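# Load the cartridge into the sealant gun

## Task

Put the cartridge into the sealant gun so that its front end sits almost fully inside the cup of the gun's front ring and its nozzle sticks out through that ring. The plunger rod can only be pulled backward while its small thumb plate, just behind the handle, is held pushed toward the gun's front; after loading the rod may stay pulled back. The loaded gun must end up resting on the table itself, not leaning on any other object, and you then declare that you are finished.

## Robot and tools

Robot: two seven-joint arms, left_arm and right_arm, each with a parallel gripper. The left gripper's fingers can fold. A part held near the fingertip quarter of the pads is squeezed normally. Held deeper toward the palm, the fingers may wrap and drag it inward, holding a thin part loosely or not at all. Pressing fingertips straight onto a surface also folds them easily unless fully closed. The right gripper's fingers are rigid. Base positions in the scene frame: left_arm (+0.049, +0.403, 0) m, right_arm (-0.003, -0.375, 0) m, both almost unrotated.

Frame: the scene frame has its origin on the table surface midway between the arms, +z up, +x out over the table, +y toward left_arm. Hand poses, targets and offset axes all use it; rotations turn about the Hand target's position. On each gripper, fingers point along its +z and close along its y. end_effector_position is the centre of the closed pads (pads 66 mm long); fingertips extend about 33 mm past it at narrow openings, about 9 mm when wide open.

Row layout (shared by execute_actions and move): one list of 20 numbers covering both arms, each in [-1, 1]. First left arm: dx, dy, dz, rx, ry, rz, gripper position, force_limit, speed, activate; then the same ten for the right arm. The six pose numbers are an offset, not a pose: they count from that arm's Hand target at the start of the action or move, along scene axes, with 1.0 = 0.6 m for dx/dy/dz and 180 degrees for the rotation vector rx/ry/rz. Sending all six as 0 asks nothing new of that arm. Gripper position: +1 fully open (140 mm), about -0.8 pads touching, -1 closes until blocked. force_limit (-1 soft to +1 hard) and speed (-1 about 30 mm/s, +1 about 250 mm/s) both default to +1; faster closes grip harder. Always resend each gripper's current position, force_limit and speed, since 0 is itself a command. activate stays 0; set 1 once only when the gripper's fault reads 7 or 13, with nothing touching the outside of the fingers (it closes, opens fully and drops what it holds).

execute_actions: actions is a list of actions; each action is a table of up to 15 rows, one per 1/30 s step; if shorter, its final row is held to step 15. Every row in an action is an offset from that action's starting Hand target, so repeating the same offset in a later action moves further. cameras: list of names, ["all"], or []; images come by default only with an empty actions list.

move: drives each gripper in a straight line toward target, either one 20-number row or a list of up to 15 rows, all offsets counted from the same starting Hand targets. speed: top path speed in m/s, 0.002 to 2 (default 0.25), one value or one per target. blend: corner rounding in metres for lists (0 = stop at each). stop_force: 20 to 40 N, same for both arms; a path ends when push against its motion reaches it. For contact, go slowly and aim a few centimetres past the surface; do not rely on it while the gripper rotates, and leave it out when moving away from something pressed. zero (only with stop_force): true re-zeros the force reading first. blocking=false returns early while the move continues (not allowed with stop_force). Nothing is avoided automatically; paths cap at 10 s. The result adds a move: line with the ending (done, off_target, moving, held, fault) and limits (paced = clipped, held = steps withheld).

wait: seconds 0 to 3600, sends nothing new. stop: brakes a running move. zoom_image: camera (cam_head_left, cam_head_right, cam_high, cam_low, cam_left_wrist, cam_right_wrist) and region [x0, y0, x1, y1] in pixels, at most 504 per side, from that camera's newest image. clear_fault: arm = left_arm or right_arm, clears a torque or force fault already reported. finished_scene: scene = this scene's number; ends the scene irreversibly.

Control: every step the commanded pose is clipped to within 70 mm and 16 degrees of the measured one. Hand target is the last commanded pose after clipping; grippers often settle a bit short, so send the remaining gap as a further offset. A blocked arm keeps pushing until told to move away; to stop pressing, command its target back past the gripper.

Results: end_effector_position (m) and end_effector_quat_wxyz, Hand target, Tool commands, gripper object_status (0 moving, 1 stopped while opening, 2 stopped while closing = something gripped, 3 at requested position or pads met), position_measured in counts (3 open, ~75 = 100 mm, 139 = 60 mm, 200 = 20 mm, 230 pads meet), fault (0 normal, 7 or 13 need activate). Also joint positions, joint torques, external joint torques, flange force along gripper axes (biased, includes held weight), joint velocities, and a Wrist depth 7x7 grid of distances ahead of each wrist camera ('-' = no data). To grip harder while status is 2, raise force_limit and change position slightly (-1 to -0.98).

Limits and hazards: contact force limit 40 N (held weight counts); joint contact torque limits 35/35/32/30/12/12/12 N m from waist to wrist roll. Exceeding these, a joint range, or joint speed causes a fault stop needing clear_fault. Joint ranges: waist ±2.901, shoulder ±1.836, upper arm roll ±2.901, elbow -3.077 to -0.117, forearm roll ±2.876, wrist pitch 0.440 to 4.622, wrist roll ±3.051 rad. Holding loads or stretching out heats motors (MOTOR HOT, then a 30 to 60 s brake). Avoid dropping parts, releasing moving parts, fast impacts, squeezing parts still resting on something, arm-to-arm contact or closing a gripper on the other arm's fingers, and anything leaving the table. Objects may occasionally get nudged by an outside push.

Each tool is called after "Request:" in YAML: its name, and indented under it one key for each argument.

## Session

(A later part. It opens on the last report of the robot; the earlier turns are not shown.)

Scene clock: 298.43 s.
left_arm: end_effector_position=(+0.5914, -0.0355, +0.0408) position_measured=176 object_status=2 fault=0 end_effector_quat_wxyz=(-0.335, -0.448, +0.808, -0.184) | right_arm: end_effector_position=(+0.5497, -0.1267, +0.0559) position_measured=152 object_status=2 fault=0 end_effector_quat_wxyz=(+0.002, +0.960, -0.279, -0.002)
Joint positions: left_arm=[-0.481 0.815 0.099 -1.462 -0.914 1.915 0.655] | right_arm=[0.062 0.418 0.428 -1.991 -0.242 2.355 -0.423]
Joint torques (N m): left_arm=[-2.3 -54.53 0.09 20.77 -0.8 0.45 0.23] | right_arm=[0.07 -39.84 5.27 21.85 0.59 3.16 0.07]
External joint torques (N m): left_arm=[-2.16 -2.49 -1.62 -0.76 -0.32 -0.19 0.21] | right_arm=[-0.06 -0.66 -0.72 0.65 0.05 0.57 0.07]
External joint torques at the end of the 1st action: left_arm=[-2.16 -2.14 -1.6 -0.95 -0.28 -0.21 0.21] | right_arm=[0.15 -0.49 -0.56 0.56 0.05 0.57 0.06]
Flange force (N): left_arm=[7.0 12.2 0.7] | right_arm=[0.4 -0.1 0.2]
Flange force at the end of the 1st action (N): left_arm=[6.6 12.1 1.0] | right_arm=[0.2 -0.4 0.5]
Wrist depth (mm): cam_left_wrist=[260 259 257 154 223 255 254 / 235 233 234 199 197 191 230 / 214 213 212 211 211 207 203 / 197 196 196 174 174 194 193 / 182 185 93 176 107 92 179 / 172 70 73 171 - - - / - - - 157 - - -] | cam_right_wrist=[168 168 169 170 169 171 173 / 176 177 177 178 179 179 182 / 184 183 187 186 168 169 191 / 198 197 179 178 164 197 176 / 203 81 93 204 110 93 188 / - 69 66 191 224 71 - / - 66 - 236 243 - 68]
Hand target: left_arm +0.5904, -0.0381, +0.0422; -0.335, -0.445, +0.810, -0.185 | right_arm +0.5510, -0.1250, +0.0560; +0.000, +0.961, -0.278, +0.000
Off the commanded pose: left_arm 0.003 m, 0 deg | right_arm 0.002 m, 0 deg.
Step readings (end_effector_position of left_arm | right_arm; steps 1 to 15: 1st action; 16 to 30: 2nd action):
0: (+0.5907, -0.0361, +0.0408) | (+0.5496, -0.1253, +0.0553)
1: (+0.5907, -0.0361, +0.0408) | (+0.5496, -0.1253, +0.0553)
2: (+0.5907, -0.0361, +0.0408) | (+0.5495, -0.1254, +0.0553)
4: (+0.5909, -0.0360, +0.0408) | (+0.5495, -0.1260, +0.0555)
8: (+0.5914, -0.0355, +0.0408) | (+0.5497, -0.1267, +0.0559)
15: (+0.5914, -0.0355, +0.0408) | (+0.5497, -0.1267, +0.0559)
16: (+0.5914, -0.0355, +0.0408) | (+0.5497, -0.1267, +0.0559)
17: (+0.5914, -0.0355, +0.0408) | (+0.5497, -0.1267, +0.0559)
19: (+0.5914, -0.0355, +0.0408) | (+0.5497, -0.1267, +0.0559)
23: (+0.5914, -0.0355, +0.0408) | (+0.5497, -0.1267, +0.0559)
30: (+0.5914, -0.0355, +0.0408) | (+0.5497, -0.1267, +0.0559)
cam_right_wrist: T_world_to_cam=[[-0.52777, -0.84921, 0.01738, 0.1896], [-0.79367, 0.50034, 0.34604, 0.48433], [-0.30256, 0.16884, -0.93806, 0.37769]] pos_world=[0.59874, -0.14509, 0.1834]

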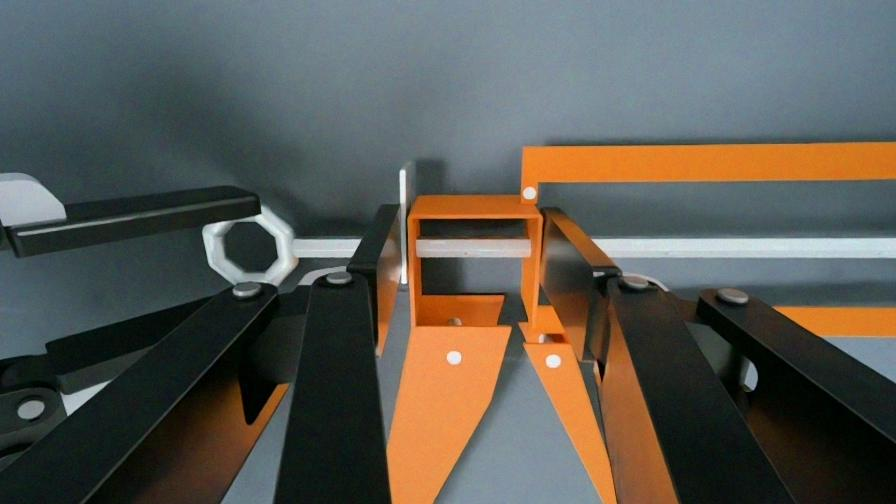

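Request:
move:
  target:
    - [0,0,0,0,0,0,-1,-0.7,-1,0, 0,0,0,0,0,0,0.12,-0.9,0,0]
    - [0,0,0,0,0,0,-1,-0.7,-1,0, 0,0,0.06,0,0,0,0.12,-0.9,0,0]
    - [0,0,0,0,0,0,-1,-0.7,-1,0, 0.0213,0.0338,0.06,0,0,0,-0.39,-0.9,0,0]
    - [0,0,0,0,0,0,-1,-0.7,-1,0, 0.0213,0.0338,0.0015,0,0,0,-0.39,-0.9,0,0]
  speed: 0.15
  cameras: ["cam_right_wrist"]

Scene clock: 334.53 s.
left_arm: end_effector_position=(+0.5916, -0.0367, +0.0412) position_measured=176 object_status=2 fault=0 end_effector_quat_wxyz=(-0.334, -0.448, +0.808, -0.185) | right_arm: end_effector_position=(+0.5645, -0.1049, +0.0653) position_measured=178 object_status=3 fault=0 end_effector_quat_wxyz=(+0.001, +0.960, -0.279, +0.001)
Joint positions: left_arm=[-0.482 0.815 0.098 -1.462 -0.915 1.917 0.655] | right_arm=[0.105 0.457 0.419 -1.902 -0.25 2.31 -0.398]
Joint velocities: left_arm=[within noise] | right_arm=[0 0 0.001 0.001 0.001 0 0.007]
Joint torques (N m): left_arm=[-1.89 -54.39 0.61 20.36 -0.32 0.21 0.28] | right_arm=[-0.2 -34.6 4.08 19.62 0.02 4.61 -0.05]
External joint torques (N m): left_arm=[-1.86 -2.33 -1.14 -1.2 0.17 -0.45 0.26] | right_arm=[-0.16 6.48 -2.2 -2.13 -0.54 2.01 -0.05]
Flange force (N): left_arm=[6.7 13.6 -0.2] | right_arm=[3.8 -5.0 16.9]
Wrist depth (mm): cam_left_wrist=[261 260 258 119 224 255 255 / 236 235 234 161 197 192 193 / 215 214 213 208 212 207 203 / 197 197 197 172 177 195 193 / 183 185 93 176 120 92 180 / 173 70 73 171 169 - - / - - - 156 - - -] | cam_right_wrist=[177 177 178 177 181 180 181 / 186 186 187 188 188 189 190 / 124 192 194 196 195 178 201 / 207 207 194 205 156 211 211 / 217 215 87 214 96 90 199 / - 66 74 201 - - 72 / - 65 - 213 - - 65]
Hand target: left_arm +0.5904, -0.0381, +0.0422; -0.335, -0.445, +0.810, -0.185 | right_arm +0.5638, -0.1047, +0.0569; +0.000, +0.961, -0.278, +0.000
Off the commanded pose: left_arm 0.002 m, 0 deg | right_arm 0.008 m, 0 deg.
move: off_target (right_arm)
cam_right_wrist: T_world_to_cam=[[-0.52827, -0.84897, 0.01357, 0.21637], [-0.79582, 0.50064, 0.34062, 0.48353], [-0.29597, 0.16914, -0.9401, 0.38371]] pos_world=[0.61268, -0.12329, 0.19309]

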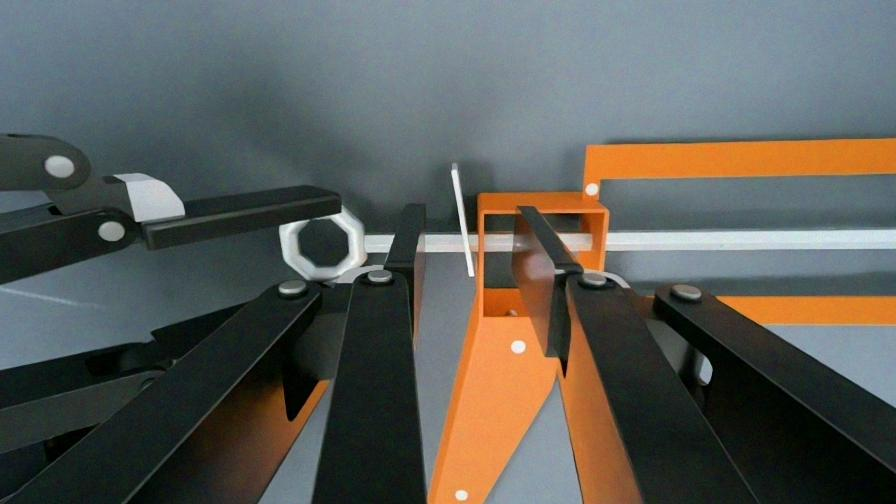

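Request:
move:
  target:
    - [0,0,0,0,0,0,-1,-0.7,-1,0, 0,0,0.035,0,0,0,-0.39,-0.9,0,0]
    - [0,0,0,0,0,0,-1,-0.7,-1,0, -0.0085,0.0035,0.035,0,0,0,-0.39,-0.9,0,0]
    - [0,0,0,0,0,0,-1,-0.7,-1,0, -0.0085,0.0035,0,0,0,0,-0.39,-0.9,0,0]
  speed: 0.1
  cameras: ["cam_right_wrist"]

Scene clock: 357.03 s.
left_arm: end_effector_position=(+0.5916, -0.0367, +0.0412) position_measured=176 object_status=2 fault=0 end_effector_quat_wxyz=(-0.334, -0.448, +0.808, -0.185) | right_arm: end_effector_position=(+0.5576, -0.1029, +0.0566) position_measured=178 object_status=3 fault=0 end_effector_quat_wxyz=(+0.001, +0.961, -0.278, -0.002)
Joint positions: left_arm=[-0.482 0.815 0.098 -1.462 -0.915 1.917 0.655] | right_arm=[0.106 0.462 0.421 -1.921 -0.251 2.328 -0.393]
Joint velocities: left_arm=[within noise] | right_arm=[0 -0.001 -0.001 0 0 0.003 0.002]
Joint torques (N m): left_arm=[-1.88 -54.39 0.6 20.42 -0.37 0.4 0.18] | right_arm=[-0.29 -42.11 5.47 21.34 0.32 2.75 0.08]
External joint torques (N m): left_arm=[-1.91 -2.28 -1.2 -1.18 0.11 -0.27 0.16] | right_arm=[-0.39 -1.21 -1.01 -0.13 -0.24 0.15 0.08]
Flange force (N): left_arm=[6.8 13.4 0.2] | right_arm=[-1.4 3.6 -1.0]
Wrist depth (mm): cam_left_wrist=[261 260 258 104 219 254 254 / 236 235 234 164 198 193 229 / 215 214 213 209 211 207 203 / 198 197 196 172 177 194 193 / 183 185 93 176 120 92 179 / 173 70 73 171 169 - - / - - - 156 - - -] | cam_right_wrist=[169 169 169 170 171 172 173 / 177 178 179 179 179 179 179 / 117 183 184 189 185 190 192 / 198 198 181 178 161 202 203 / 207 147 88 194 96 90 216 / - 66 74 192 - - 72 / - 65 - 207 - - 65]
Hand target: left_arm +0.5904, -0.0381, +0.0422; -0.335, -0.445, +0.810, -0.185 | right_arm +0.5587, -0.1026, +0.0569; +0.000, +0.961, -0.278, +0.000
Off the commanded pose: left_arm 0.002 m, 0 deg | right_arm 0.001 m, 0 deg.
move: done
cam_right_wrist: T_world_to_cam=[[-0.52632, -0.85016, 0.01483, 0.21328], [-0.79471, 0.49805, 0.34696, 0.47873], [-0.30236, 0.17082, -0.93776, 0.37682]] pos_world=[0.60664, -0.12147, 0.1841]

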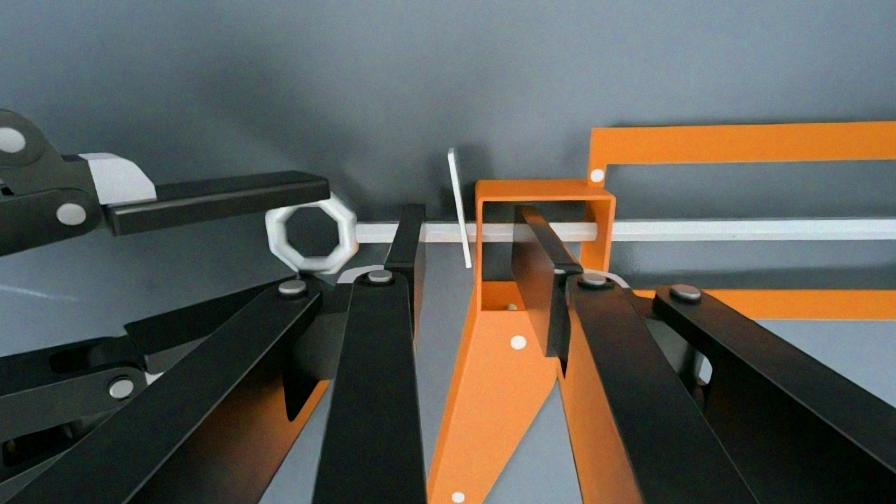

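Request:
execute_actions:
  actions:
    - [[0,0,0,0,0,0,-1,-0.7,-1,0,0,0,0,0,0,0,-1,-0.3,-1,0]]
    - [[0,0,0,0,0,0,-1,-0.7,-1,0,0,0,0,0,0,0,-1,-0.3,-1,0]]
    - [[0,0,0,0,0,0,-1,-0.7,-1,0,0,0,0,0,0,0,-1,-0.3,-1,0]]
  cameras: ["cam_left_wrist", "cam_right_wrist"]

Scene clock: 361.43 s.
left_arm: end_effector_position=(+0.5921, -0.0366, +0.0413) position_measured=176 object_status=2 fault=0 end_effector_quat_wxyz=(-0.334, -0.448, +0.808, -0.185) | right_arm: end_effector_position=(+0.5577, -0.1032, +0.0566) position_measured=219 object_status=2 fault=0 end_effector_quat_wxyz=(+0.001, +0.961, -0.278, -0.002)
Joint positions: left_arm=[-0.481 0.815 0.098 -1.462 -0.915 1.918 0.655] | right_arm=[0.107 0.462 0.419 -1.921 -0.251 2.328 -0.393]
Joint torques (N m): left_arm=[-1.88 -54.41 0.45 20.24 -0.4 0.08 0.21] | right_arm=[-0.16 -42.01 5.41 21.91 0.55 3.22 0.12]
External joint torques (N m): left_arm=[-2.17 -2.55 -1.53 -1.18 0.06 -0.59 0.19] | right_arm=[-0.14 -1.08 -0.95 0.4 0 0.62 0.12]
External joint torques at the end of the 1st action: left_arm=[-1.82 -2.35 -1.12 -1.1 0.12 -0.25 0.21] | right_arm=[-0.5 -1.09 -0.87 -0.26 -0.1 0.13 0.07]
External joint torques at the end of the 2nd action: left_arm=[-2.44 -2.42 -1.3 -1.19 0.02 -0.66 0.19] | right_arm=[-0.3 -0.79 -1.15 0.31 -0.02 0.67 0.12]
Flange force (N): left_arm=[7.4 13.9 -0.1] | right_arm=[-0.7 1.8 -0.2]
Flange force at the end of the 1st action (N): left_arm=[6.7 13.3 0.0] | right_arm=[-1.5 4.1 -1.1]
Flange force at the end of the 2nd action (N): left_arm=[7.4 13.5 0.0] | right_arm=[-0.3 1.7 0.5]
Wrist depth (mm): cam_left_wrist=[262 259 258 151 224 255 255 / 236 234 234 192 197 192 230 / 216 215 214 212 211 207 203 / 198 197 197 172 177 195 194 / 183 185 93 176 120 92 179 / 173 70 73 171 168 - - / - - - 156 - - -] | cam_right_wrist=[169 167 169 171 171 172 173 / 178 178 179 179 178 179 180 / 117 138 184 187 187 191 192 / 198 199 194 129 177 202 175 / - 147 88 88 89 96 216 / 126 69 69 66 - 68 227 / - - 68 - - 64 -]
Hand target: left_arm +0.5904, -0.0381, +0.0422; -0.335, -0.445, +0.810, -0.185 | right_arm +0.5587, -0.1026, +0.0569; +0.000, +0.961, -0.278, +0.000
Off the commanded pose: left_arm 0.002 m, 0 deg | right_arm 0.001 m, 0 deg.
Step readings (end_effector_position of left_arm | right_arm; steps 1 to 15: 1st action; 16 to 30: 2nd action; 31 to 45: 3rd action):
0: (+0.5916, -0.0367, +0.0412) | (+0.5578, -0.1029, +0.0567)
1: (+0.5916, -0.0367, +0.0412) | (+0.5578, -0.1029, +0.0567)
2: (+0.5916, -0.0367, +0.0412) | (+0.5578, -0.1029, +0.0566)
4: (+0.5916, -0.0367, +0.0412) | (+0.5578, -0.1029, +0.0566)
8: (+0.5916, -0.0367, +0.0412) | (+0.5578, -0.1029, +0.0566)
15: (+0.5916, -0.0367, +0.0412) | (+0.5578, -0.1029, +0.0566)
16: (+0.5916, -0.0367, +0.0412) | (+0.5578, -0.1029, +0.0566)
17: (+0.5916, -0.0367, +0.0412) | (+0.5578, -0.1030, +0.0566)
19: (+0.5916, -0.0367, +0.0412) | (+0.5578, -0.1030, +0.0565)
23: (+0.5916, -0.0367, +0.0412) | (+0.5578, -0.1030, +0.0565)
30: (+0.5921, -0.0366, +0.0413) | (+0.5578, -0.1031, +0.0566)
31: (+0.5921, -0.0366, +0.0413) | (+0.5577, -0.1032, +0.0566)
32: (+0.5921, -0.0366, +0.0413) | (+0.5577, -0.1032, +0.0566)
34: (+0.5921, -0.0366, +0.0413) | (+0.5577, -0.1032, +0.0566)
38: (+0.5921, -0.0366, +0.0413) | (+0.5577, -0.1032, +0.0566)
45: (+0.5921, -0.0366, +0.0413) | (+0.5577, -0.1032, +0.0566)
cam_left_wrist: T_world_to_cam=[[-0.84568, 0.53356, -0.01158, 0.53445], [0.48584, 0.76072, -0.43043, -0.23708], [-0.22085, -0.36963, -0.90255, 0.29822]] pos_world=[0.63302, 0.00542, 0.1733]
cam_right_wrist: T_world_to_cam=[[-0.52685, -0.84982, 0.01543, 0.21333], [-0.79447, 0.49883, 0.34638, 0.47902], [-0.30206, 0.17023, -0.93797, 0.37668]] pos_world=[0.60674, -0.12178, 0.1841]

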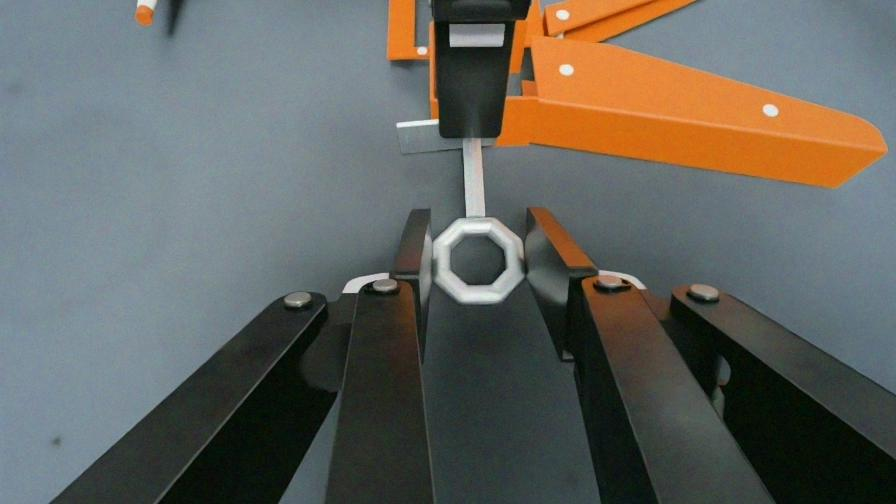

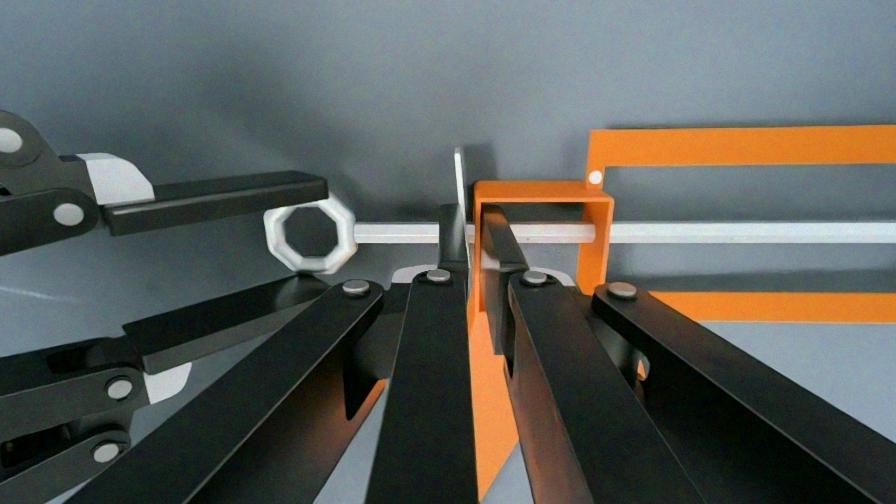

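Request:
move:
  target: [0.0535,0.0845,0,0,0,0,-1,-0.7,-1,0, 0,0,0,0,0,0,-1,-0.3,-1,0]
  speed: 0.08
  cameras: ["cam_left_wrist", "cam_right_wrist"]

Scene clock: 366.20 s.
left_arm: end_effector_position=(+0.6188, +0.0081, +0.0405) position_measured=176 object_status=2 fault=0 end_effector_quat_wxyz=(-0.338, -0.445, +0.809, -0.184) | right_arm: end_effector_position=(+0.5591, -0.0994, +0.0575) position_measured=219 object_status=2 fault=0 end_effector_quat_wxyz=(-0.003, +0.961, -0.276, +0.001)
Joint positions: left_arm=[-0.411 0.861 0.118 -1.381 -0.887 1.833 0.682] | right_arm=[0.111 0.462 0.42 -1.921 -0.251 2.336 -0.393]
Joint velocities: left_arm=[0 0.001 0.001 0.001 0.001 -0.004 0.004] | right_arm=[within noise]
Joint torques (N m): left_arm=[1.17 -56.4 4.06 22.32 0.07 0.42 0.19] | right_arm=[-1.4 -42.18 4.22 20.41 0.48 1.89 0.08]
External joint torques (N m): left_arm=[1.32 -3.38 2.01 0.57 0.65 -0.17 0.16] | right_arm=[-1.36 -1.29 -2.11 -1.1 -0.08 -0.73 0.08]
Flange force (N): left_arm=[3.7 7.7 -5.1] | right_arm=[-1.7 7.2 -2.4]
Wrist depth (mm): cam_left_wrist=[262 261 259 224 219 211 250 / 236 235 234 233 232 226 226 / 215 214 214 212 212 211 210 / 197 196 196 171 177 194 193 / 182 185 93 175 120 92 179 / 172 70 73 171 168 - - / - - - - - - -] | cam_right_wrist=[171 171 171 171 172 172 173 / 180 180 180 178 179 180 181 / 185 186 190 190 186 191 192 / 200 188 201 128 176 197 202 / 164 210 88 88 90 187 210 / 222 - 69 66 - 68 226 / - - 68 - - 64 -]
Hand target: left_arm +0.6225, +0.0126, +0.0422; -0.335, -0.445, +0.810, -0.185 | right_arm +0.5587, -0.1026, +0.0569; +0.000, +0.961, -0.278, +0.000
Off the commanded pose: left_arm 0.006 m, 0 deg | right_arm 0.003 m, 0 deg.
move: off_target (left_arm)
cam_left_wrist: T_world_to_cam=[[-0.84206, 0.53931, -0.00881, 0.53087], [0.48834, 0.75534, -0.43701, -0.28562], [-0.22904, -0.37229, -0.89941, 0.32491]] pos_world=[0.66092, 0.0504, 0.17208]
cam_right_wrist: T_world_to_cam=[[-0.52378, -0.85183, 0.007, 0.21592], [-0.79889, 0.49405, 0.34305, 0.47998], [-0.29567, 0.17409, -0.93929, 0.37418]] pos_world=[0.60718, -0.11835, 0.18529]

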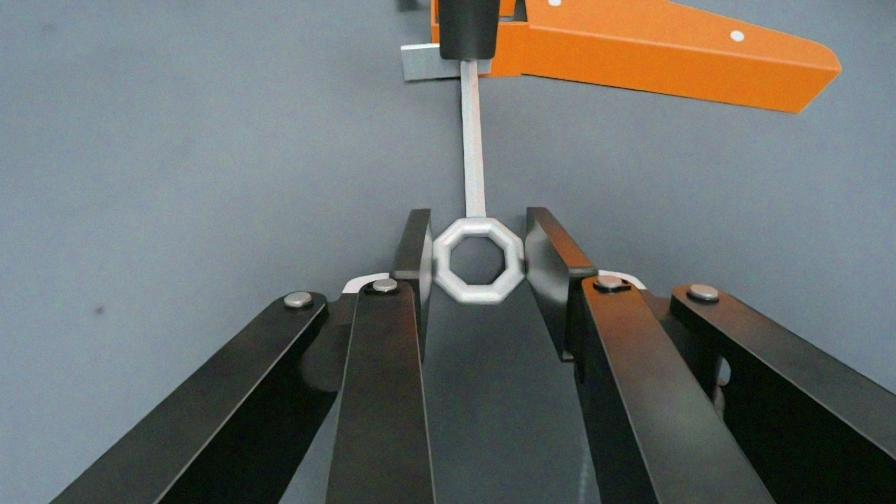

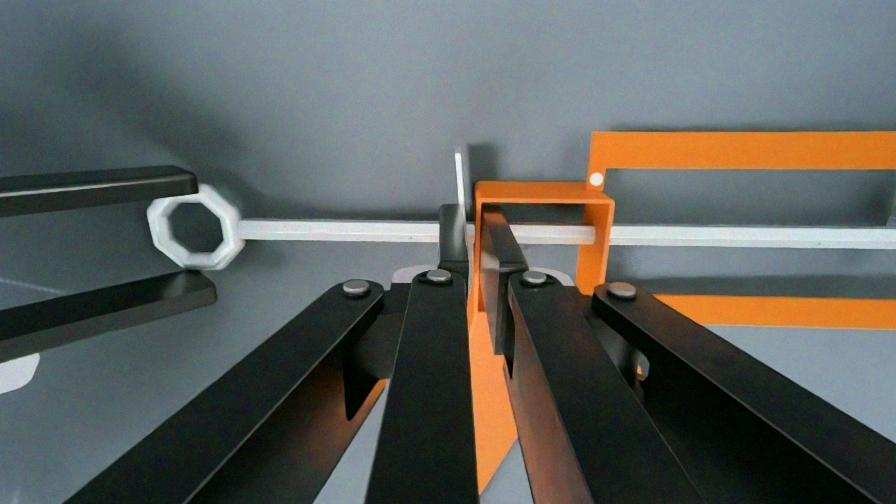

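Request:
move:
  target: [0.1026,0.162,-0.003,0,0,0,-1,-0.7,-1,0, 0,0,0,0,0,0,-1,-0.3,-1,0]
  speed: 0.1
  cameras: ["cam_head_right", "cam_right_wrist"]

Request:
zoom_image:
  camera: "cam_head_right"
  region: [230, 160, 480, 350]

Scene clock: 375.37 s.
left_arm: end_effector_position=(+0.6800, +0.1023, +0.0402) position_measured=176 object_status=2 fault=0 end_effector_quat_wxyz=(-0.340, -0.441, +0.809, -0.186) | right_arm: end_effector_position=(+0.5619, -0.0984, +0.0604) position_measured=219 object_status=2 fault=0 end_effector_quat_wxyz=(-0.005, +0.961, -0.276, +0.004)
Joint positions: left_arm=[-0.258 1.022 0.156 -1.091 -0.84 1.638 0.704] | right_arm=[0.112 0.459 0.418 -1.919 -0.251 2.339 -0.393]
Joint velocities: left_arm=[0 -0.001 -0.001 0 -0.001 -0.003 0] | right_arm=[within noise]
Joint torques (N m): left_arm=[1.97 -58.81 5.51 22.56 0.34 0.82 0.06] | right_arm=[-1.62 -40.47 4.09 19.47 0.36 1.54 0.04]
External joint torques (N m): left_arm=[1.74 -2.63 2.73 0.12 1.13 0.25 0.03] | right_arm=[-1.58 0.43 -2.2 -2.1 -0.2 -1.1 0.04]
Flange force (N): left_arm=[4.6 11.3 -2.1] | right_arm=[-1.0 6.6 0.1]
Wrist depth (mm): cam_left_wrist=[267 264 262 259 257 256 254 / 239 238 236 234 233 232 229 / 218 216 215 213 211 211 210 / 199 198 197 182 177 193 192 / 183 186 93 175 107 92 178 / 173 70 73 170 167 - - / - - - 157 - - -] | cam_right_wrist=[174 175 173 174 175 175 175 / 183 182 184 183 183 182 184 / 193 193 193 191 189 179 193 / 204 204 181 141 195 202 204 / 213 - 87 88 90 188 212 / 228 - 69 66 - 68 227 / - - 68 - - 64 -]
Hand target: left_arm +0.6840, +0.1098, +0.0404; -0.335, -0.445, +0.810, -0.185 | right_arm +0.5587, -0.1026, +0.0569; +0.000, +0.961, -0.278, +0.000
Off the commanded pose: left_arm 0.008 m, 1 deg | right_arm 0.006 m, 1 deg.
move: off_target (left_arm)
cam_right_wrist: T_world_to_cam=[[-0.52391, -0.85177, 0.00096, 0.21861], [-0.80142, 0.49333, 0.33815, 0.48244], [-0.28851, 0.17639, -0.94109, 0.37386]] pos_world=[0.60903, -0.11774, 0.18849]

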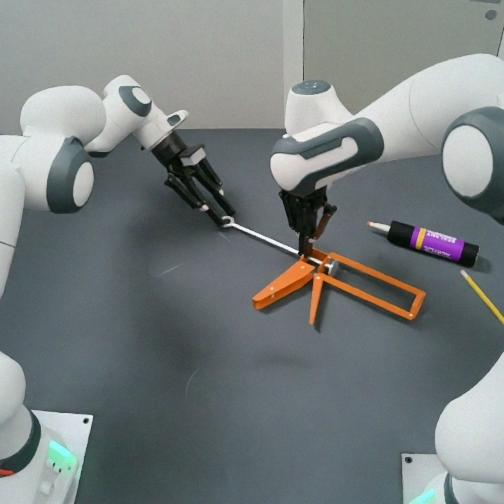

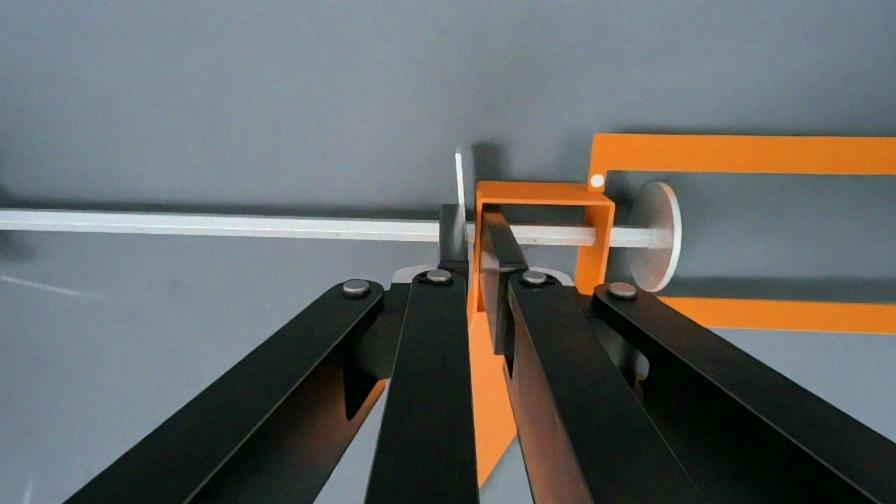

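Scaled by 2.016 from the camera's image (finer frame: 720x720).

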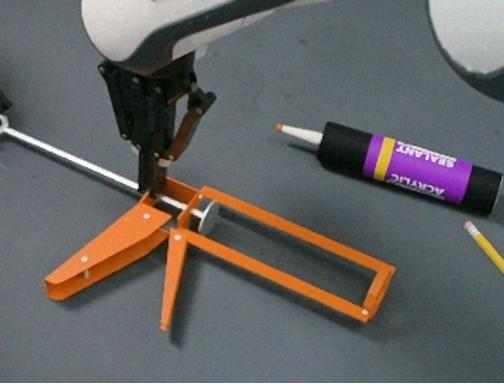

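Request:
move:
  target: [0.0161,0.0254,-0.005,0,0,0,-1,-0.7,-1,0, 0,0,0,0,0,0,-1,-0.3,-1,0]
  speed: 0.06
  cameras: ["cam_right_wrist"]

Scene clock: 382.93 s.
left_arm: end_effector_position=(+0.6890, +0.1171, +0.0378) position_measured=176 object_status=2 fault=0 end_effector_quat_wxyz=(-0.340, -0.440, +0.810, -0.186) | right_arm: end_effector_position=(+0.5618, -0.0980, +0.0605) position_measured=219 object_status=2 fault=0 end_effector_quat_wxyz=(-0.005, +0.961, -0.276, +0.004)
Joint positions: left_arm=[-0.234 1.067 0.166 -1.017 -0.839 1.599 0.704] | right_arm=[0.112 0.458 0.419 -1.919 -0.251 2.339 -0.393]
Joint velocities: left_arm=[0 0 0.001 0.001 0 -0.003 0.001] | right_arm=[within noise]
Joint torques (N m): left_arm=[2.01 -59.26 6.1 21.83 0.3 1.18 -0.1] | right_arm=[-1.76 -40.47 3.91 18.77 0.32 1.28 0.04]
External joint torques (N m): left_arm=[1.83 -2.73 3.3 -0.58 1.13 0.63 -0.12] | right_arm=[-1.82 0.68 -2.5 -2.94 -0.24 -1.38 0.04]
Flange force (N): left_arm=[8.3 19.5 0.8] | right_arm=[-2.0 8.9 0.3]
Wrist depth (mm): cam_left_wrist=[264 261 259 255 254 258 251 / 237 234 234 231 230 227 227 / 215 213 212 210 208 209 206 / 197 196 195 180 178 190 190 / 180 183 93 173 120 92 175 / 171 70 73 168 - - - / - - - 155 - - -] | cam_right_wrist=[175 175 174 174 175 175 175 / 183 183 183 184 183 182 184 / 193 193 193 191 189 169 193 / 204 204 202 141 176 205 - / 216 214 88 88 90 187 211 / 230 - 69 66 - 68 227 / - - 68 - - 64 -]
Hand target: left_arm +0.6937, +0.1251, +0.0374; -0.335, -0.445, +0.810, -0.185 | right_arm +0.5587, -0.1026, +0.0569; +0.000, +0.961, -0.278, +0.000
Off the commanded pose: left_arm 0.009 m, 1 deg | right_arm 0.007 m, 1 deg.
move: off_target (left_arm)
cam_right_wrist: T_world_to_cam=[[-0.52342, -0.85208, 0.0007, 0.21861], [-0.80179, 0.4928, 0.33805, 0.48231], [-0.28839, 0.17638, -0.94113, 0.37379]] pos_world=[0.60893, -0.11734, 0.18859]

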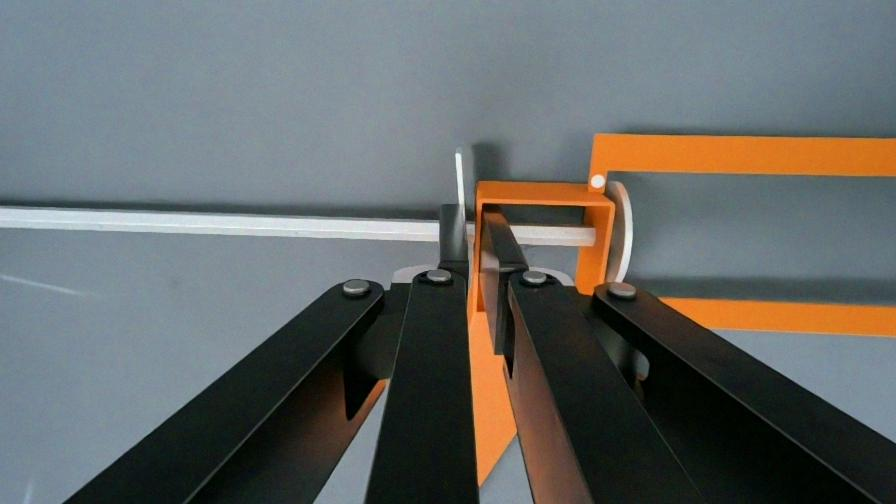

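Request:
move:
  target: [-0.0067,-0.0108,0.0,0,0,0,-1,-0.7,-1,0, 0,0,0,0,0,0,-1,-0.3,-1,0]
  speed: 0.06

Request:
move:
  target:
    - [0,0,0,0,0,0,-1,-0.7,-1,0, 0,0,0,0,0,0,-0.35,-0.3,-1,0]
    - [0,0,0,0,0,0,-1,-0.7,-1,0, 0,0,0.2,0,0,0,0.35,-0.3,0,0]
  speed: 0.2
  cameras: ["cam_right_wrist", "cam_left_wrist"]

Scene clock: 416.80 s.
left_arm: end_effector_position=(+0.6877, +0.1173, +0.0367) position_measured=176 object_status=2 fault=0 end_effector_quat_wxyz=(-0.338, -0.444, +0.809, -0.184) | right_arm: end_effector_position=(+0.5615, -0.0980, +0.0603) position_measured=219 object_status=2 fault=0 end_effector_quat_wxyz=(-0.005, +0.961, -0.276, +0.004)
Joint positions: left_arm=[-0.242 1.052 0.171 -1.044 -0.839 1.614 0.704] | right_arm=[0.113 0.459 0.419 -1.919 -0.251 2.339 -0.393]
Joint torques (N m): left_arm=[-0.85 -59.63 3.63 20.98 -0.65 0.85 0.06] | right_arm=[-1.61 -41.09 4.13 20.23 0.5 1.63 0.05]
External joint torques (N m): left_arm=[-0.71 -3.1 0.8 -1.51 0.17 0.28 0.03] | right_arm=[-1.67 -0.06 -2.26 -1.42 -0.06 -1.02 0.05]
Flange force (N): left_arm=[14.7 27.9 5.9] | right_arm=[-0.2 5.6 -0.9]
Wrist depth (mm): cam_left_wrist=[258 257 255 254 252 251 254 / 233 232 230 228 228 226 225 / 212 210 209 208 207 206 206 / 194 194 193 175 178 189 189 / 179 181 93 172 120 92 174 / 169 70 73 167 - - - / - - - 154 - - -] | cam_right_wrist=[175 174 173 174 174 175 177 / 183 183 183 181 183 182 182 / 193 193 193 193 189 194 193 / 203 203 204 142 176 204 204 / 215 213 87 88 90 187 188 / 221 - 69 66 - 68 228 / - - 68 - - 64 -]
Hand target: left_arm +0.6897, +0.1186, +0.0374; -0.335, -0.445, +0.810, -0.185 | right_arm +0.5587, -0.1026, +0.0569; +0.000, +0.961, -0.278, +0.000
Off the commanded pose: left_arm 0.002 m, 0 deg | right_arm 0.006 m, 1 deg.
move: done

Scene clock: 420.17 s.
left_arm: end_effector_position=(+0.6876, +0.1170, +0.0366) position_measured=176 object_status=2 fault=0 end_effector_quat_wxyz=(-0.338, -0.444, +0.810, -0.184) | right_arm: end_effector_position=(+0.5594, -0.1028, +0.1774) position_measured=85 object_status=0 fault=0 end_effector_quat_wxyz=(+0.001, +0.960, -0.279, +0.003)
Joint positions: left_arm=[-0.243 1.052 0.171 -1.044 -0.839 1.614 0.704] | right_arm=[0.074 0.293 0.468 -1.829 -0.156 2.089 -0.451]
Joint torques (N m): left_arm=[-0.81 -59.64 3.59 21.36 -0.66 0.89 0.06] | right_arm=[-0.82 -37.95 4.11 23.79 1.03 2.32 -0.23]
External joint torques (N m): left_arm=[-0.65 -2.89 0.76 -1.24 0.17 0.31 0.04] | right_arm=[-0.83 -0.3 -0.41 -0.12 0.37 -0.31 -0.23]
Flange force (N): left_arm=[13.1 24.7 5.1] | right_arm=[0.1 2.9 -1.2]
Wrist depth (mm): cam_left_wrist=[259 257 254 254 251 249 249 / 233 231 231 224 228 226 225 / 212 211 209 208 207 206 209 / 194 193 192 182 177 189 186 / 179 182 93 174 120 92 174 / 169 70 73 167 - - - / - - - 154 - - -] | cam_right_wrist=[275 278 277 280 279 281 288 / 289 290 291 293 288 293 295 / 299 306 304 302 308 312 310 / 328 320 155 295 166 322 330 / 85 85 337 319 - 99 88 / - 69 360 364 365 72 74 / - - 384 390 - - -]
Hand target: left_arm +0.6897, +0.1186, +0.0374; -0.335, -0.445, +0.810, -0.185 | right_arm +0.5587, -0.1026, +0.1769; +0.000, +0.961, -0.278, +0.000
Off the commanded pose: left_arm 0.003 m, 0 deg | right_arm 0.001 m, 0 deg.
move: done
cam_left_wrist: T_world_to_cam=[[-0.84043, 0.54183, -0.01029, 0.52859], [0.49138, 0.75389, -0.43612, -0.40513], [-0.22854, -0.37158, -0.89983, 0.37722]] pos_world=[0.72952, 0.15919, 0.16819]
cam_right_wrist: T_world_to_cam=[[-0.52779, -0.84928, 0.01275, 0.21379], [-0.79695, 0.50035, 0.3384, 0.44123], [-0.29378, 0.16844, -0.94092, 0.48615]] pos_world=[0.60729, -0.12109, 0.30539]
Images, in order (width x height): cam_left_wrist 896x504, cam_right_wrist 896x504.

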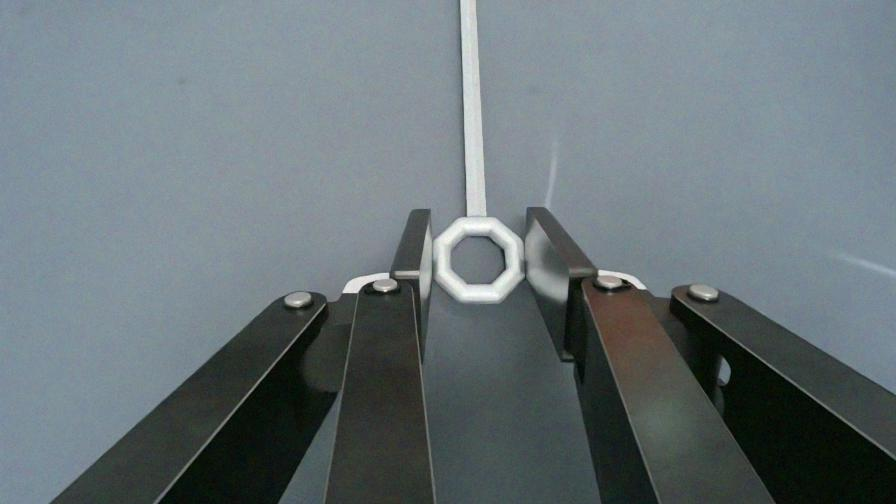

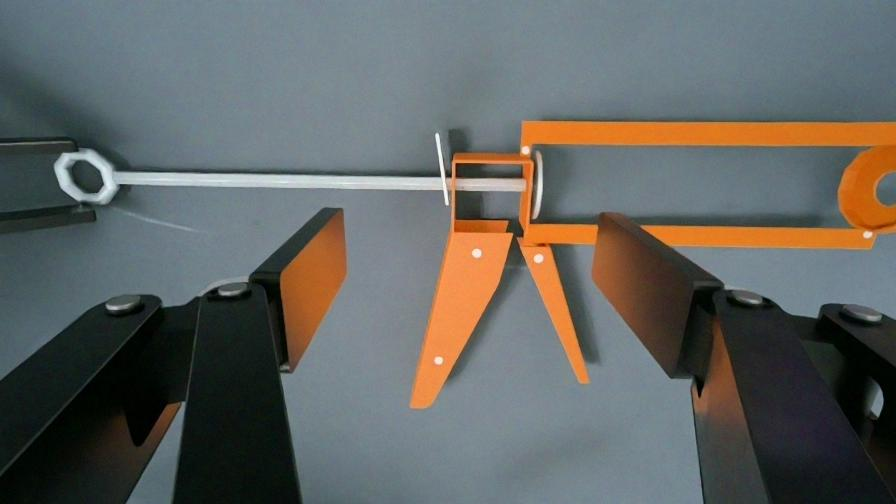

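Request:
move:
  target: [0,0,0,0,0,0,-1,-0.7,-1,0, 0.069,-0.4957,0.03,0,0,0.5556,0.35,-0.3,0,0]
  speed: 0.4
  cameras: ["cam_right_wrist"]

Scene clock: 436.17 s.
left_arm: end_effector_position=(+0.6876, +0.1170, +0.0366) position_measured=176 object_status=2 fault=0 end_effector_quat_wxyz=(-0.338, -0.444, +0.810, -0.184) | right_arm: end_effector_position=(+0.6008, -0.4001, +0.1958) position_measured=85 object_status=3 fault=0 end_effector_quat_wxyz=(+0.002, +0.832, +0.555, +0.001)
Joint positions: left_arm=[-0.243 1.052 0.171 -1.044 -0.839 1.614 0.704] | right_arm=[-0.75 0.261 0.817 -1.889 -0.218 2.064 -2.642]
Joint velocities: left_arm=[within noise] | right_arm=[-0.001 0 0 0.001 -0.001 0 -0.006]
Joint torques (N m): left_arm=[-0.75 -59.61 3.7 21.38 -0.66 0.88 0.08] | right_arm=[-0.99 -29.33 6.05 23.6 0.87 2.47 -0.2]
External joint torques (N m): left_arm=[-0.74 -2.92 0.8 -1.18 0.16 0.31 0.06] | right_arm=[-0.91 0.05 -0.22 -0.12 0.04 -0.11 -0.2]
Flange force (N): left_arm=[13.1 24.5 5.1] | right_arm=[-2.2 -1.5 -0.5]
Wrist depth (mm): cam_left_wrist=[262 257 255 252 250 250 248 / 229 231 230 228 227 226 225 / 212 210 209 208 206 206 205 / 194 193 193 175 178 189 189 / 179 181 93 172 120 92 174 / 169 70 73 167 - - - / - - - 154 - - -] | cam_right_wrist=[295 292 294 257 295 298 308 / 306 310 307 271 311 311 313 / 327 321 327 289 326 324 328 / 341 337 154 317 166 - 345 / - 85 365 373 - 99 88 / - 69 395 395 393 72 74 / - - 426 424 422 - -]
Hand target: left_arm +0.6897, +0.1186, +0.0374; -0.335, -0.445, +0.810, -0.185 | right_arm +0.6001, -0.4000, +0.1949; +0.000, +0.831, +0.557, +0.000
Off the commanded pose: left_arm 0.003 m, 0 deg | right_arm 0.001 m, 0 deg.
move: done; limits=paced
cam_right_wrist: T_world_to_cam=[[0.9268, -0.37521, 0.01643, -0.70212], [-0.35758, -0.86818, 0.34411, -0.19596], [-0.11485, -0.32479, -0.93879, 0.26048]] pos_world=[0.61057, -0.34897, 0.3235]

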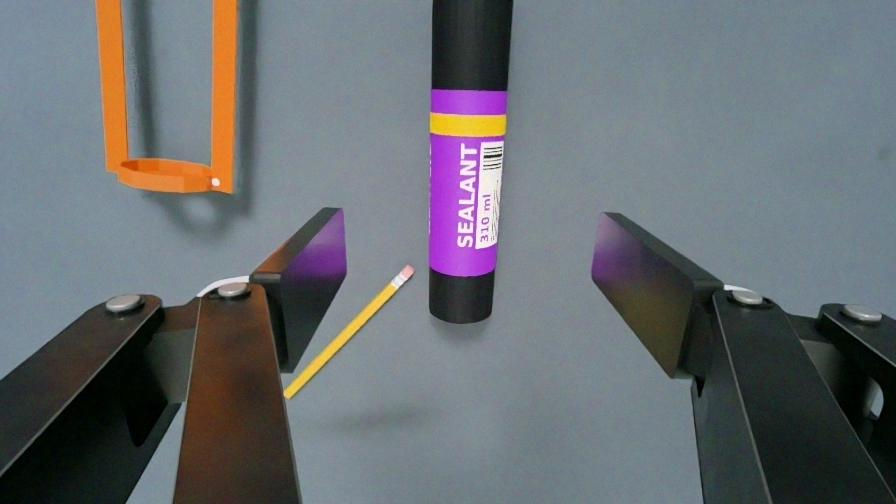

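Request:
move:
  target:
    - [0,0,0,0,0,0,-1,-0.7,-1,0, 0.0182,0.0142,-0.2348,0,0,-0.0065,0.35,-0.3,0,0]
    - [0,0,0,0,0,0,-1,-0.7,-1,0, 0.0182,0.0142,-0.2348,0,0,-0.0065,-1,-0.4,-1,0]
    - [0,0,0,0,0,0,-1,-0.7,-1,0, 0.0182,0.0142,-0.05,0,0,-0.0065,-1,-0.4,-1,0]
  speed: [0.2, 0.2, 0.12]
  cameras: ["cam_right_wrist", "cam_head_right", "cam_low"]

Scene clock: 460.37 s.
left_arm: end_effector_position=(+0.6876, +0.1170, +0.0366) position_measured=176 object_status=2 fault=0 end_effector_quat_wxyz=(-0.338, -0.444, +0.810, -0.184) | right_arm: end_effector_position=(+0.6080, -0.3919, +0.1604) position_measured=158 object_status=2 fault=0 end_effector_quat_wxyz=(-0.002, +0.837, +0.547, -0.004)
Joint positions: left_arm=[-0.243 1.052 0.171 -1.044 -0.839 1.614 0.704] | right_arm=[-0.691 0.339 0.778 -1.888 -0.277 2.11 -2.572]
Joint velocities: left_arm=[within noise] | right_arm=[-0.002 -0.001 0 0.002 -0.001 -0.004 -0.005]
Joint torques (N m): left_arm=[-0.83 -59.59 3.6 21.33 -0.65 0.88 0.05] | right_arm=[-1.08 -35.56 8.47 25.61 1.08 2.69 -0.25]
External joint torques (N m): left_arm=[-0.94 -3.21 0.66 -1.07 0.16 0.31 0.03] | right_arm=[-1.02 -3.45 0.65 2.6 0.27 0.14 -0.25]
Flange force (N): left_arm=[13.8 24.9 5.2] | right_arm=[-3.5 -3.6 -8.5]
Wrist depth (mm): cam_left_wrist=[259 256 255 252 251 249 249 / 232 231 230 228 227 226 225 / 212 210 209 208 207 205 205 / 194 193 192 175 177 189 189 / 179 181 93 172 120 92 175 / 169 70 73 167 - - - / - - - 154 - - -] | cam_right_wrist=[265 264 264 260 264 264 264 / 255 275 276 77 78 277 278 / 282 292 - - - 292 293 / 313 313 - - 80 309 310 / 329 87 88 124 84 90 323 / - 66 69 352 - 71 - / - 68 - 378 - - 70]
Hand target: left_arm +0.6897, +0.1186, +0.0374; -0.335, -0.445, +0.810, -0.185 | right_arm +0.6110, -0.3915, +0.1649; +0.000, +0.836, +0.548, +0.000
Off the commanded pose: left_arm 0.003 m, 0 deg | right_arm 0.005 m, 1 deg.
move: off_target (right_arm)
cam_right_wrist: T_world_to_cam=[[0.91956, -0.39291, 0.00566, -0.70582], [-0.37028, -0.86159, 0.34722, -0.16421], [-0.13155, -0.32139, -0.93776, 0.24194]] pos_world=[0.62007, -0.34105, 0.2879]
Images, in order (width x height): cam_head_right 504x504, cam_low 504x504, cam_right_wrist 896x504.

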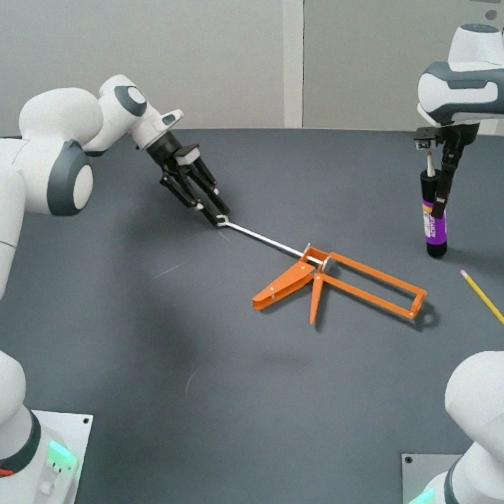

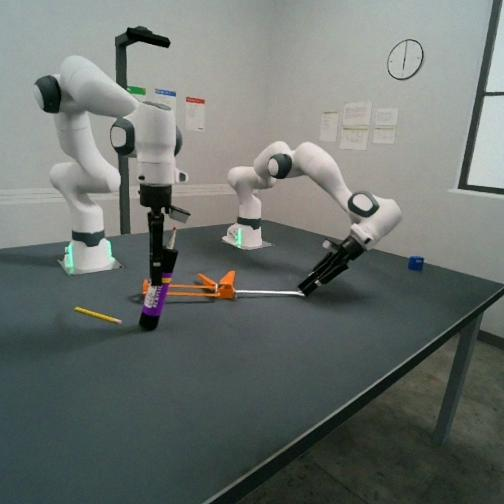

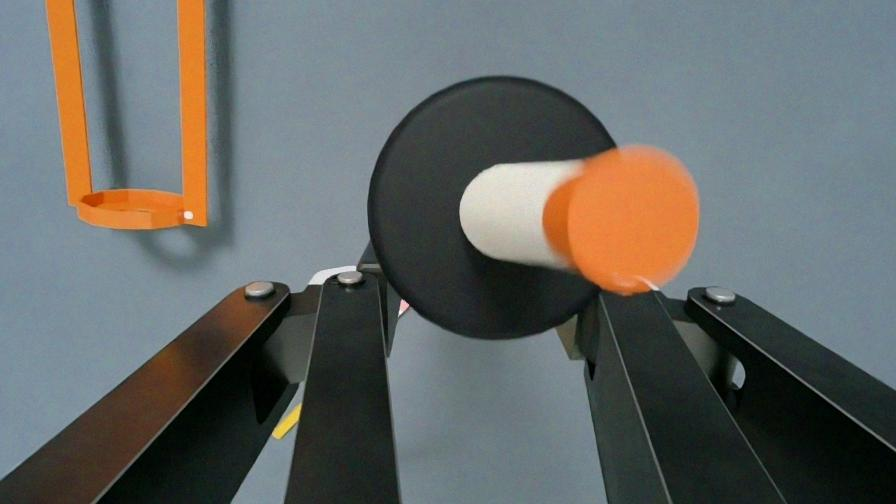

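Request:
move:
  target:
    - [0,0,0,0,0,0,-1,-0.7,-1,0, 0.01,0.1,0.05,0,0,-0.5,-1,-0.4,-1,0]
    - [0,0,0,0,0,0,-1,-0.7,-1,0, 0.0183,0.2847,0.05,0,0,0.951,-1,-0.4,-1,0]
  speed: 0.4
  blend: [0.03, 0]
  cameras: ["cam_right_wrist", "cam_head_right", "cam_low"]

Scene clock: 523.33 s.
left_arm: end_effector_position=(+0.6876, +0.1170, +0.0366) position_measured=176 object_status=2 fault=0 end_effector_quat_wxyz=(-0.338, -0.444, +0.810, -0.184) | right_arm: end_effector_position=(+0.6186, -0.2212, +0.1890) position_measured=158 object_status=2 fault=0 end_effector_quat_wxyz=(-0.005, -0.484, +0.875, +0.003)
Joint positions: left_arm=[-0.243 1.052 0.171 -1.044 -0.839 1.614 0.704] | right_arm=[0.349 0.314 -0.067 -1.725 0.026 2.027 0.787]
Joint velocities: left_arm=[within noise] | right_arm=[0 0 -0.001 0.001 -0.001 -0.001 0.005]
Joint torques (N m): left_arm=[-0.86 -59.67 3.58 21.29 -0.64 0.87 0.03] | right_arm=[-0.14 -46.95 -1.59 27.32 0.57 2.6 0.08]
External joint torques (N m): left_arm=[-1.08 -3.31 0.58 -1.08 0.15 0.3 0.01] | right_arm=[-0.12 -4.64 -1.16 3.1 -0.11 0.14 0.08]
Flange force (N): left_arm=[14.3 25.4 5.3] | right_arm=[0.9 0.1 -8.0]
Wrist depth (mm): cam_left_wrist=[258 256 254 252 245 245 249 / 233 230 230 228 227 225 225 / 215 210 209 208 206 206 205 / 194 193 193 182 178 189 189 / 179 181 93 172 120 92 174 / - 70 73 167 - - - / - - - 154 - - -] | cam_right_wrist=[285 286 286 288 287 290 294 / 298 300 301 77 78 306 308 / 313 312 - - - 314 325 / 333 335 - - - 309 341 / 344 87 88 81 83 91 319 / - 67 69 381 - 71 - / - 68 - 400 - - 70]
Hand target: left_arm +0.6897, +0.1186, +0.0374; -0.335, -0.445, +0.810, -0.185 | right_arm +0.6220, -0.2207, +0.1949; +0.000, -0.483, +0.876, +0.000
Off the commanded pose: left_arm 0.003 m, 0 deg | right_arm 0.007 m, 1 deg.
move: off_target (right_arm); limits=paced
cam_right_wrist: T_world_to_cam=[[-0.8512, 0.52435, 0.02296, 0.64633], [0.50033, 0.79744, 0.33728, -0.19291], [0.15854, 0.29858, -0.94112, 0.28334]] pos_world=[0.60175, -0.26966, 0.31689]
Images, in order (width x height): cam_head_right 504x504, cam_low 504x504, cam_right_wrist 896x504.

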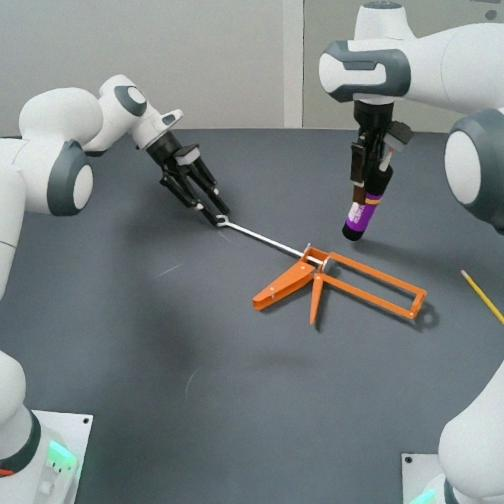

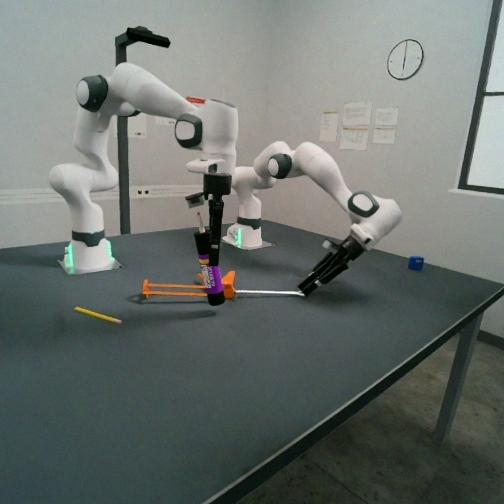

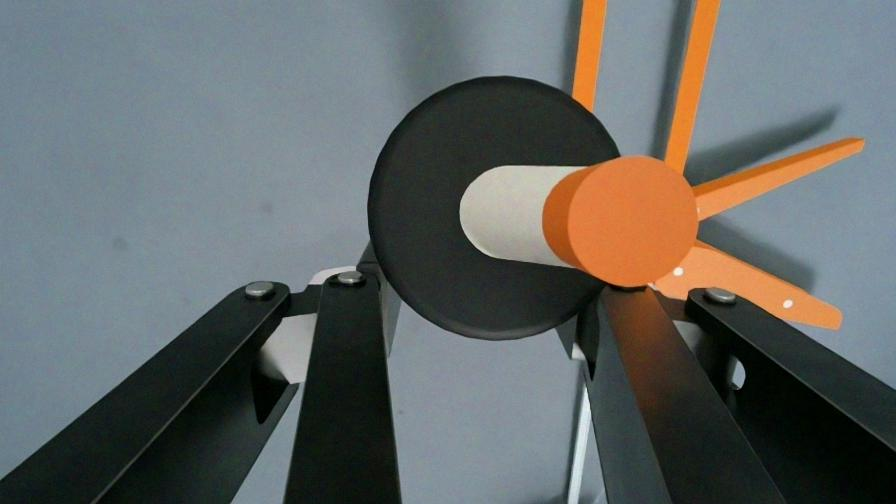

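Request:
move:
  target:
    - [0,0,0,0,0,0,-1,-0.7,-1,0, 0,0,-0.0823,0,0,0,-1,-0.4,-1,0]
    - [0,0,0,0,0,0,-1,-0.7,-1,0, -0.0321,-0.0507,-0.0938,0,0,0,-1,-0.4,-1,0]
    - [0,0,0,0,0,0,-1,-0.7,-1,0, -0.0633,-0.1,-0.1275,0,0,0,-1,-0.4,-1,0]
    - [0,0,0,0,0,0,-1,-0.7,-1,0, -0.0863,-0.1363,-0.179,0,0,0,-1,-0.4,-1,0]
    - [0,0,0,0,0,0,-1,-0.7,-1,0, -0.0979,-0.1546,-0.2333,0,0,0,-1,-0.4,-1,0]
  speed: [0.08,0.06,0.06,0.06,0.05]
  blend: [0.005,0.008,0.008,0.008,0]
  cameras: ["cam_right_wrist", "cam_head_right", "cam_low"]

Scene clock: 537.13 s.
left_arm: end_effector_position=(+0.6876, +0.1170, +0.0366) position_measured=176 object_status=2 fault=0 end_effector_quat_wxyz=(-0.338, -0.444, +0.810, -0.184) | right_arm: end_effector_position=(+0.5632, -0.3121, +0.0588) position_measured=158 object_status=2 fault=0 end_effector_quat_wxyz=(-0.001, -0.483, +0.876, +0.000)
Joint positions: left_arm=[-0.243 1.052 0.171 -1.044 -0.839 1.614 0.704] | right_arm=[0.242 0.285 -0.084 -2.142 0.034 2.424 0.651]
Joint velocities: left_arm=[within noise] | right_arm=[-0.001 0 0 -0.001 -0.002 0.005 -0.004]
Joint torques (N m): left_arm=[-0.79 -59.55 3.66 21.29 -0.67 0.86 -0.01] | right_arm=[-1.77 -35.92 -1.46 19.78 0.71 3.56 -0.23]
External joint torques (N m): left_arm=[-0.96 -3.09 0.67 -1.15 0.14 0.29 -0.03] | right_arm=[-1.9 2.42 -1.07 -1.34 0.22 1.05 -0.23]
Flange force (N): left_arm=[13.7 24.8 5.2] | right_arm=[2.8 -1.9 7.4]
Wrist depth (mm): cam_left_wrist=[253 256 255 252 252 251 249 / 233 230 230 228 228 226 224 / 216 210 209 208 207 206 204 / 194 193 193 175 178 189 189 / 179 181 93 172 120 92 174 / 169 70 73 167 - - - / - - - 154 - - -] | cam_right_wrist=[170 171 171 130 171 171 174 / 178 179 180 138 179 180 181 / 188 189 189 143 188 189 165 / 198 199 196 151 156 200 200 / 210 87 88 160 96 91 212 / - 66 69 172 - 71 - / - 68 - 183 - - 70]
Hand target: left_arm +0.6897, +0.1186, +0.0374; -0.335, -0.445, +0.810, -0.185 | right_arm +0.5632, -0.3134, +0.0549; +0.000, -0.483, +0.876, +0.000
Off the commanded pose: left_arm 0.003 m, 0 deg | right_arm 0.004 m, 0 deg.
move: off_target (right_arm)
cam_right_wrist: T_world_to_cam=[[-0.85037, 0.52604, 0.01287, 0.65046], [0.49817, 0.79697, 0.34156, -0.04797], [0.16942, 0.29686, -0.93977, 0.19013]] pos_world=[0.54482, -0.36037, 0.18669]
Images, in order (width x height): cam_head_right 504x504, cam_low 504x504, cam_right_wrist 896x504.

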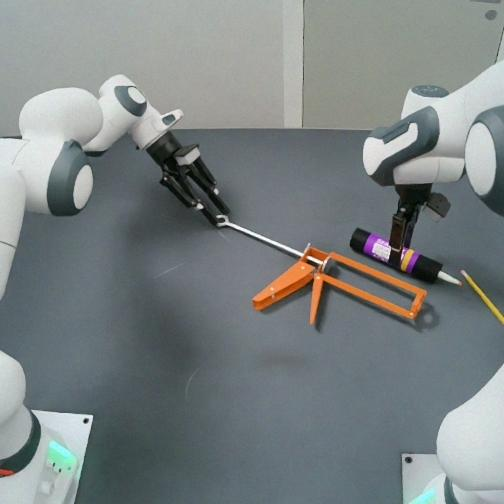

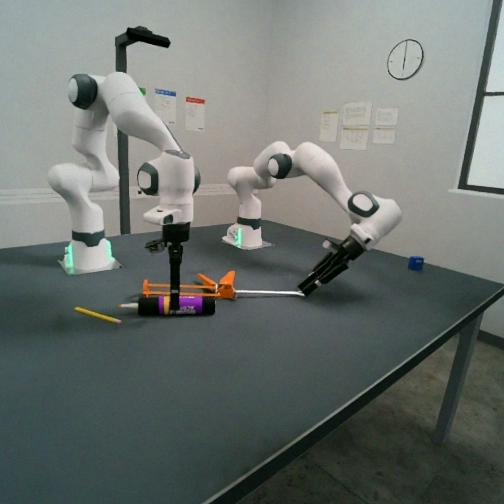

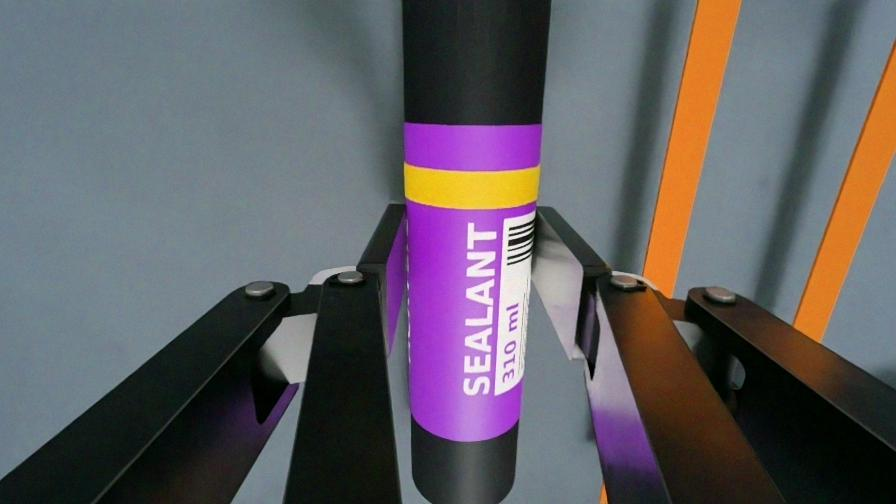

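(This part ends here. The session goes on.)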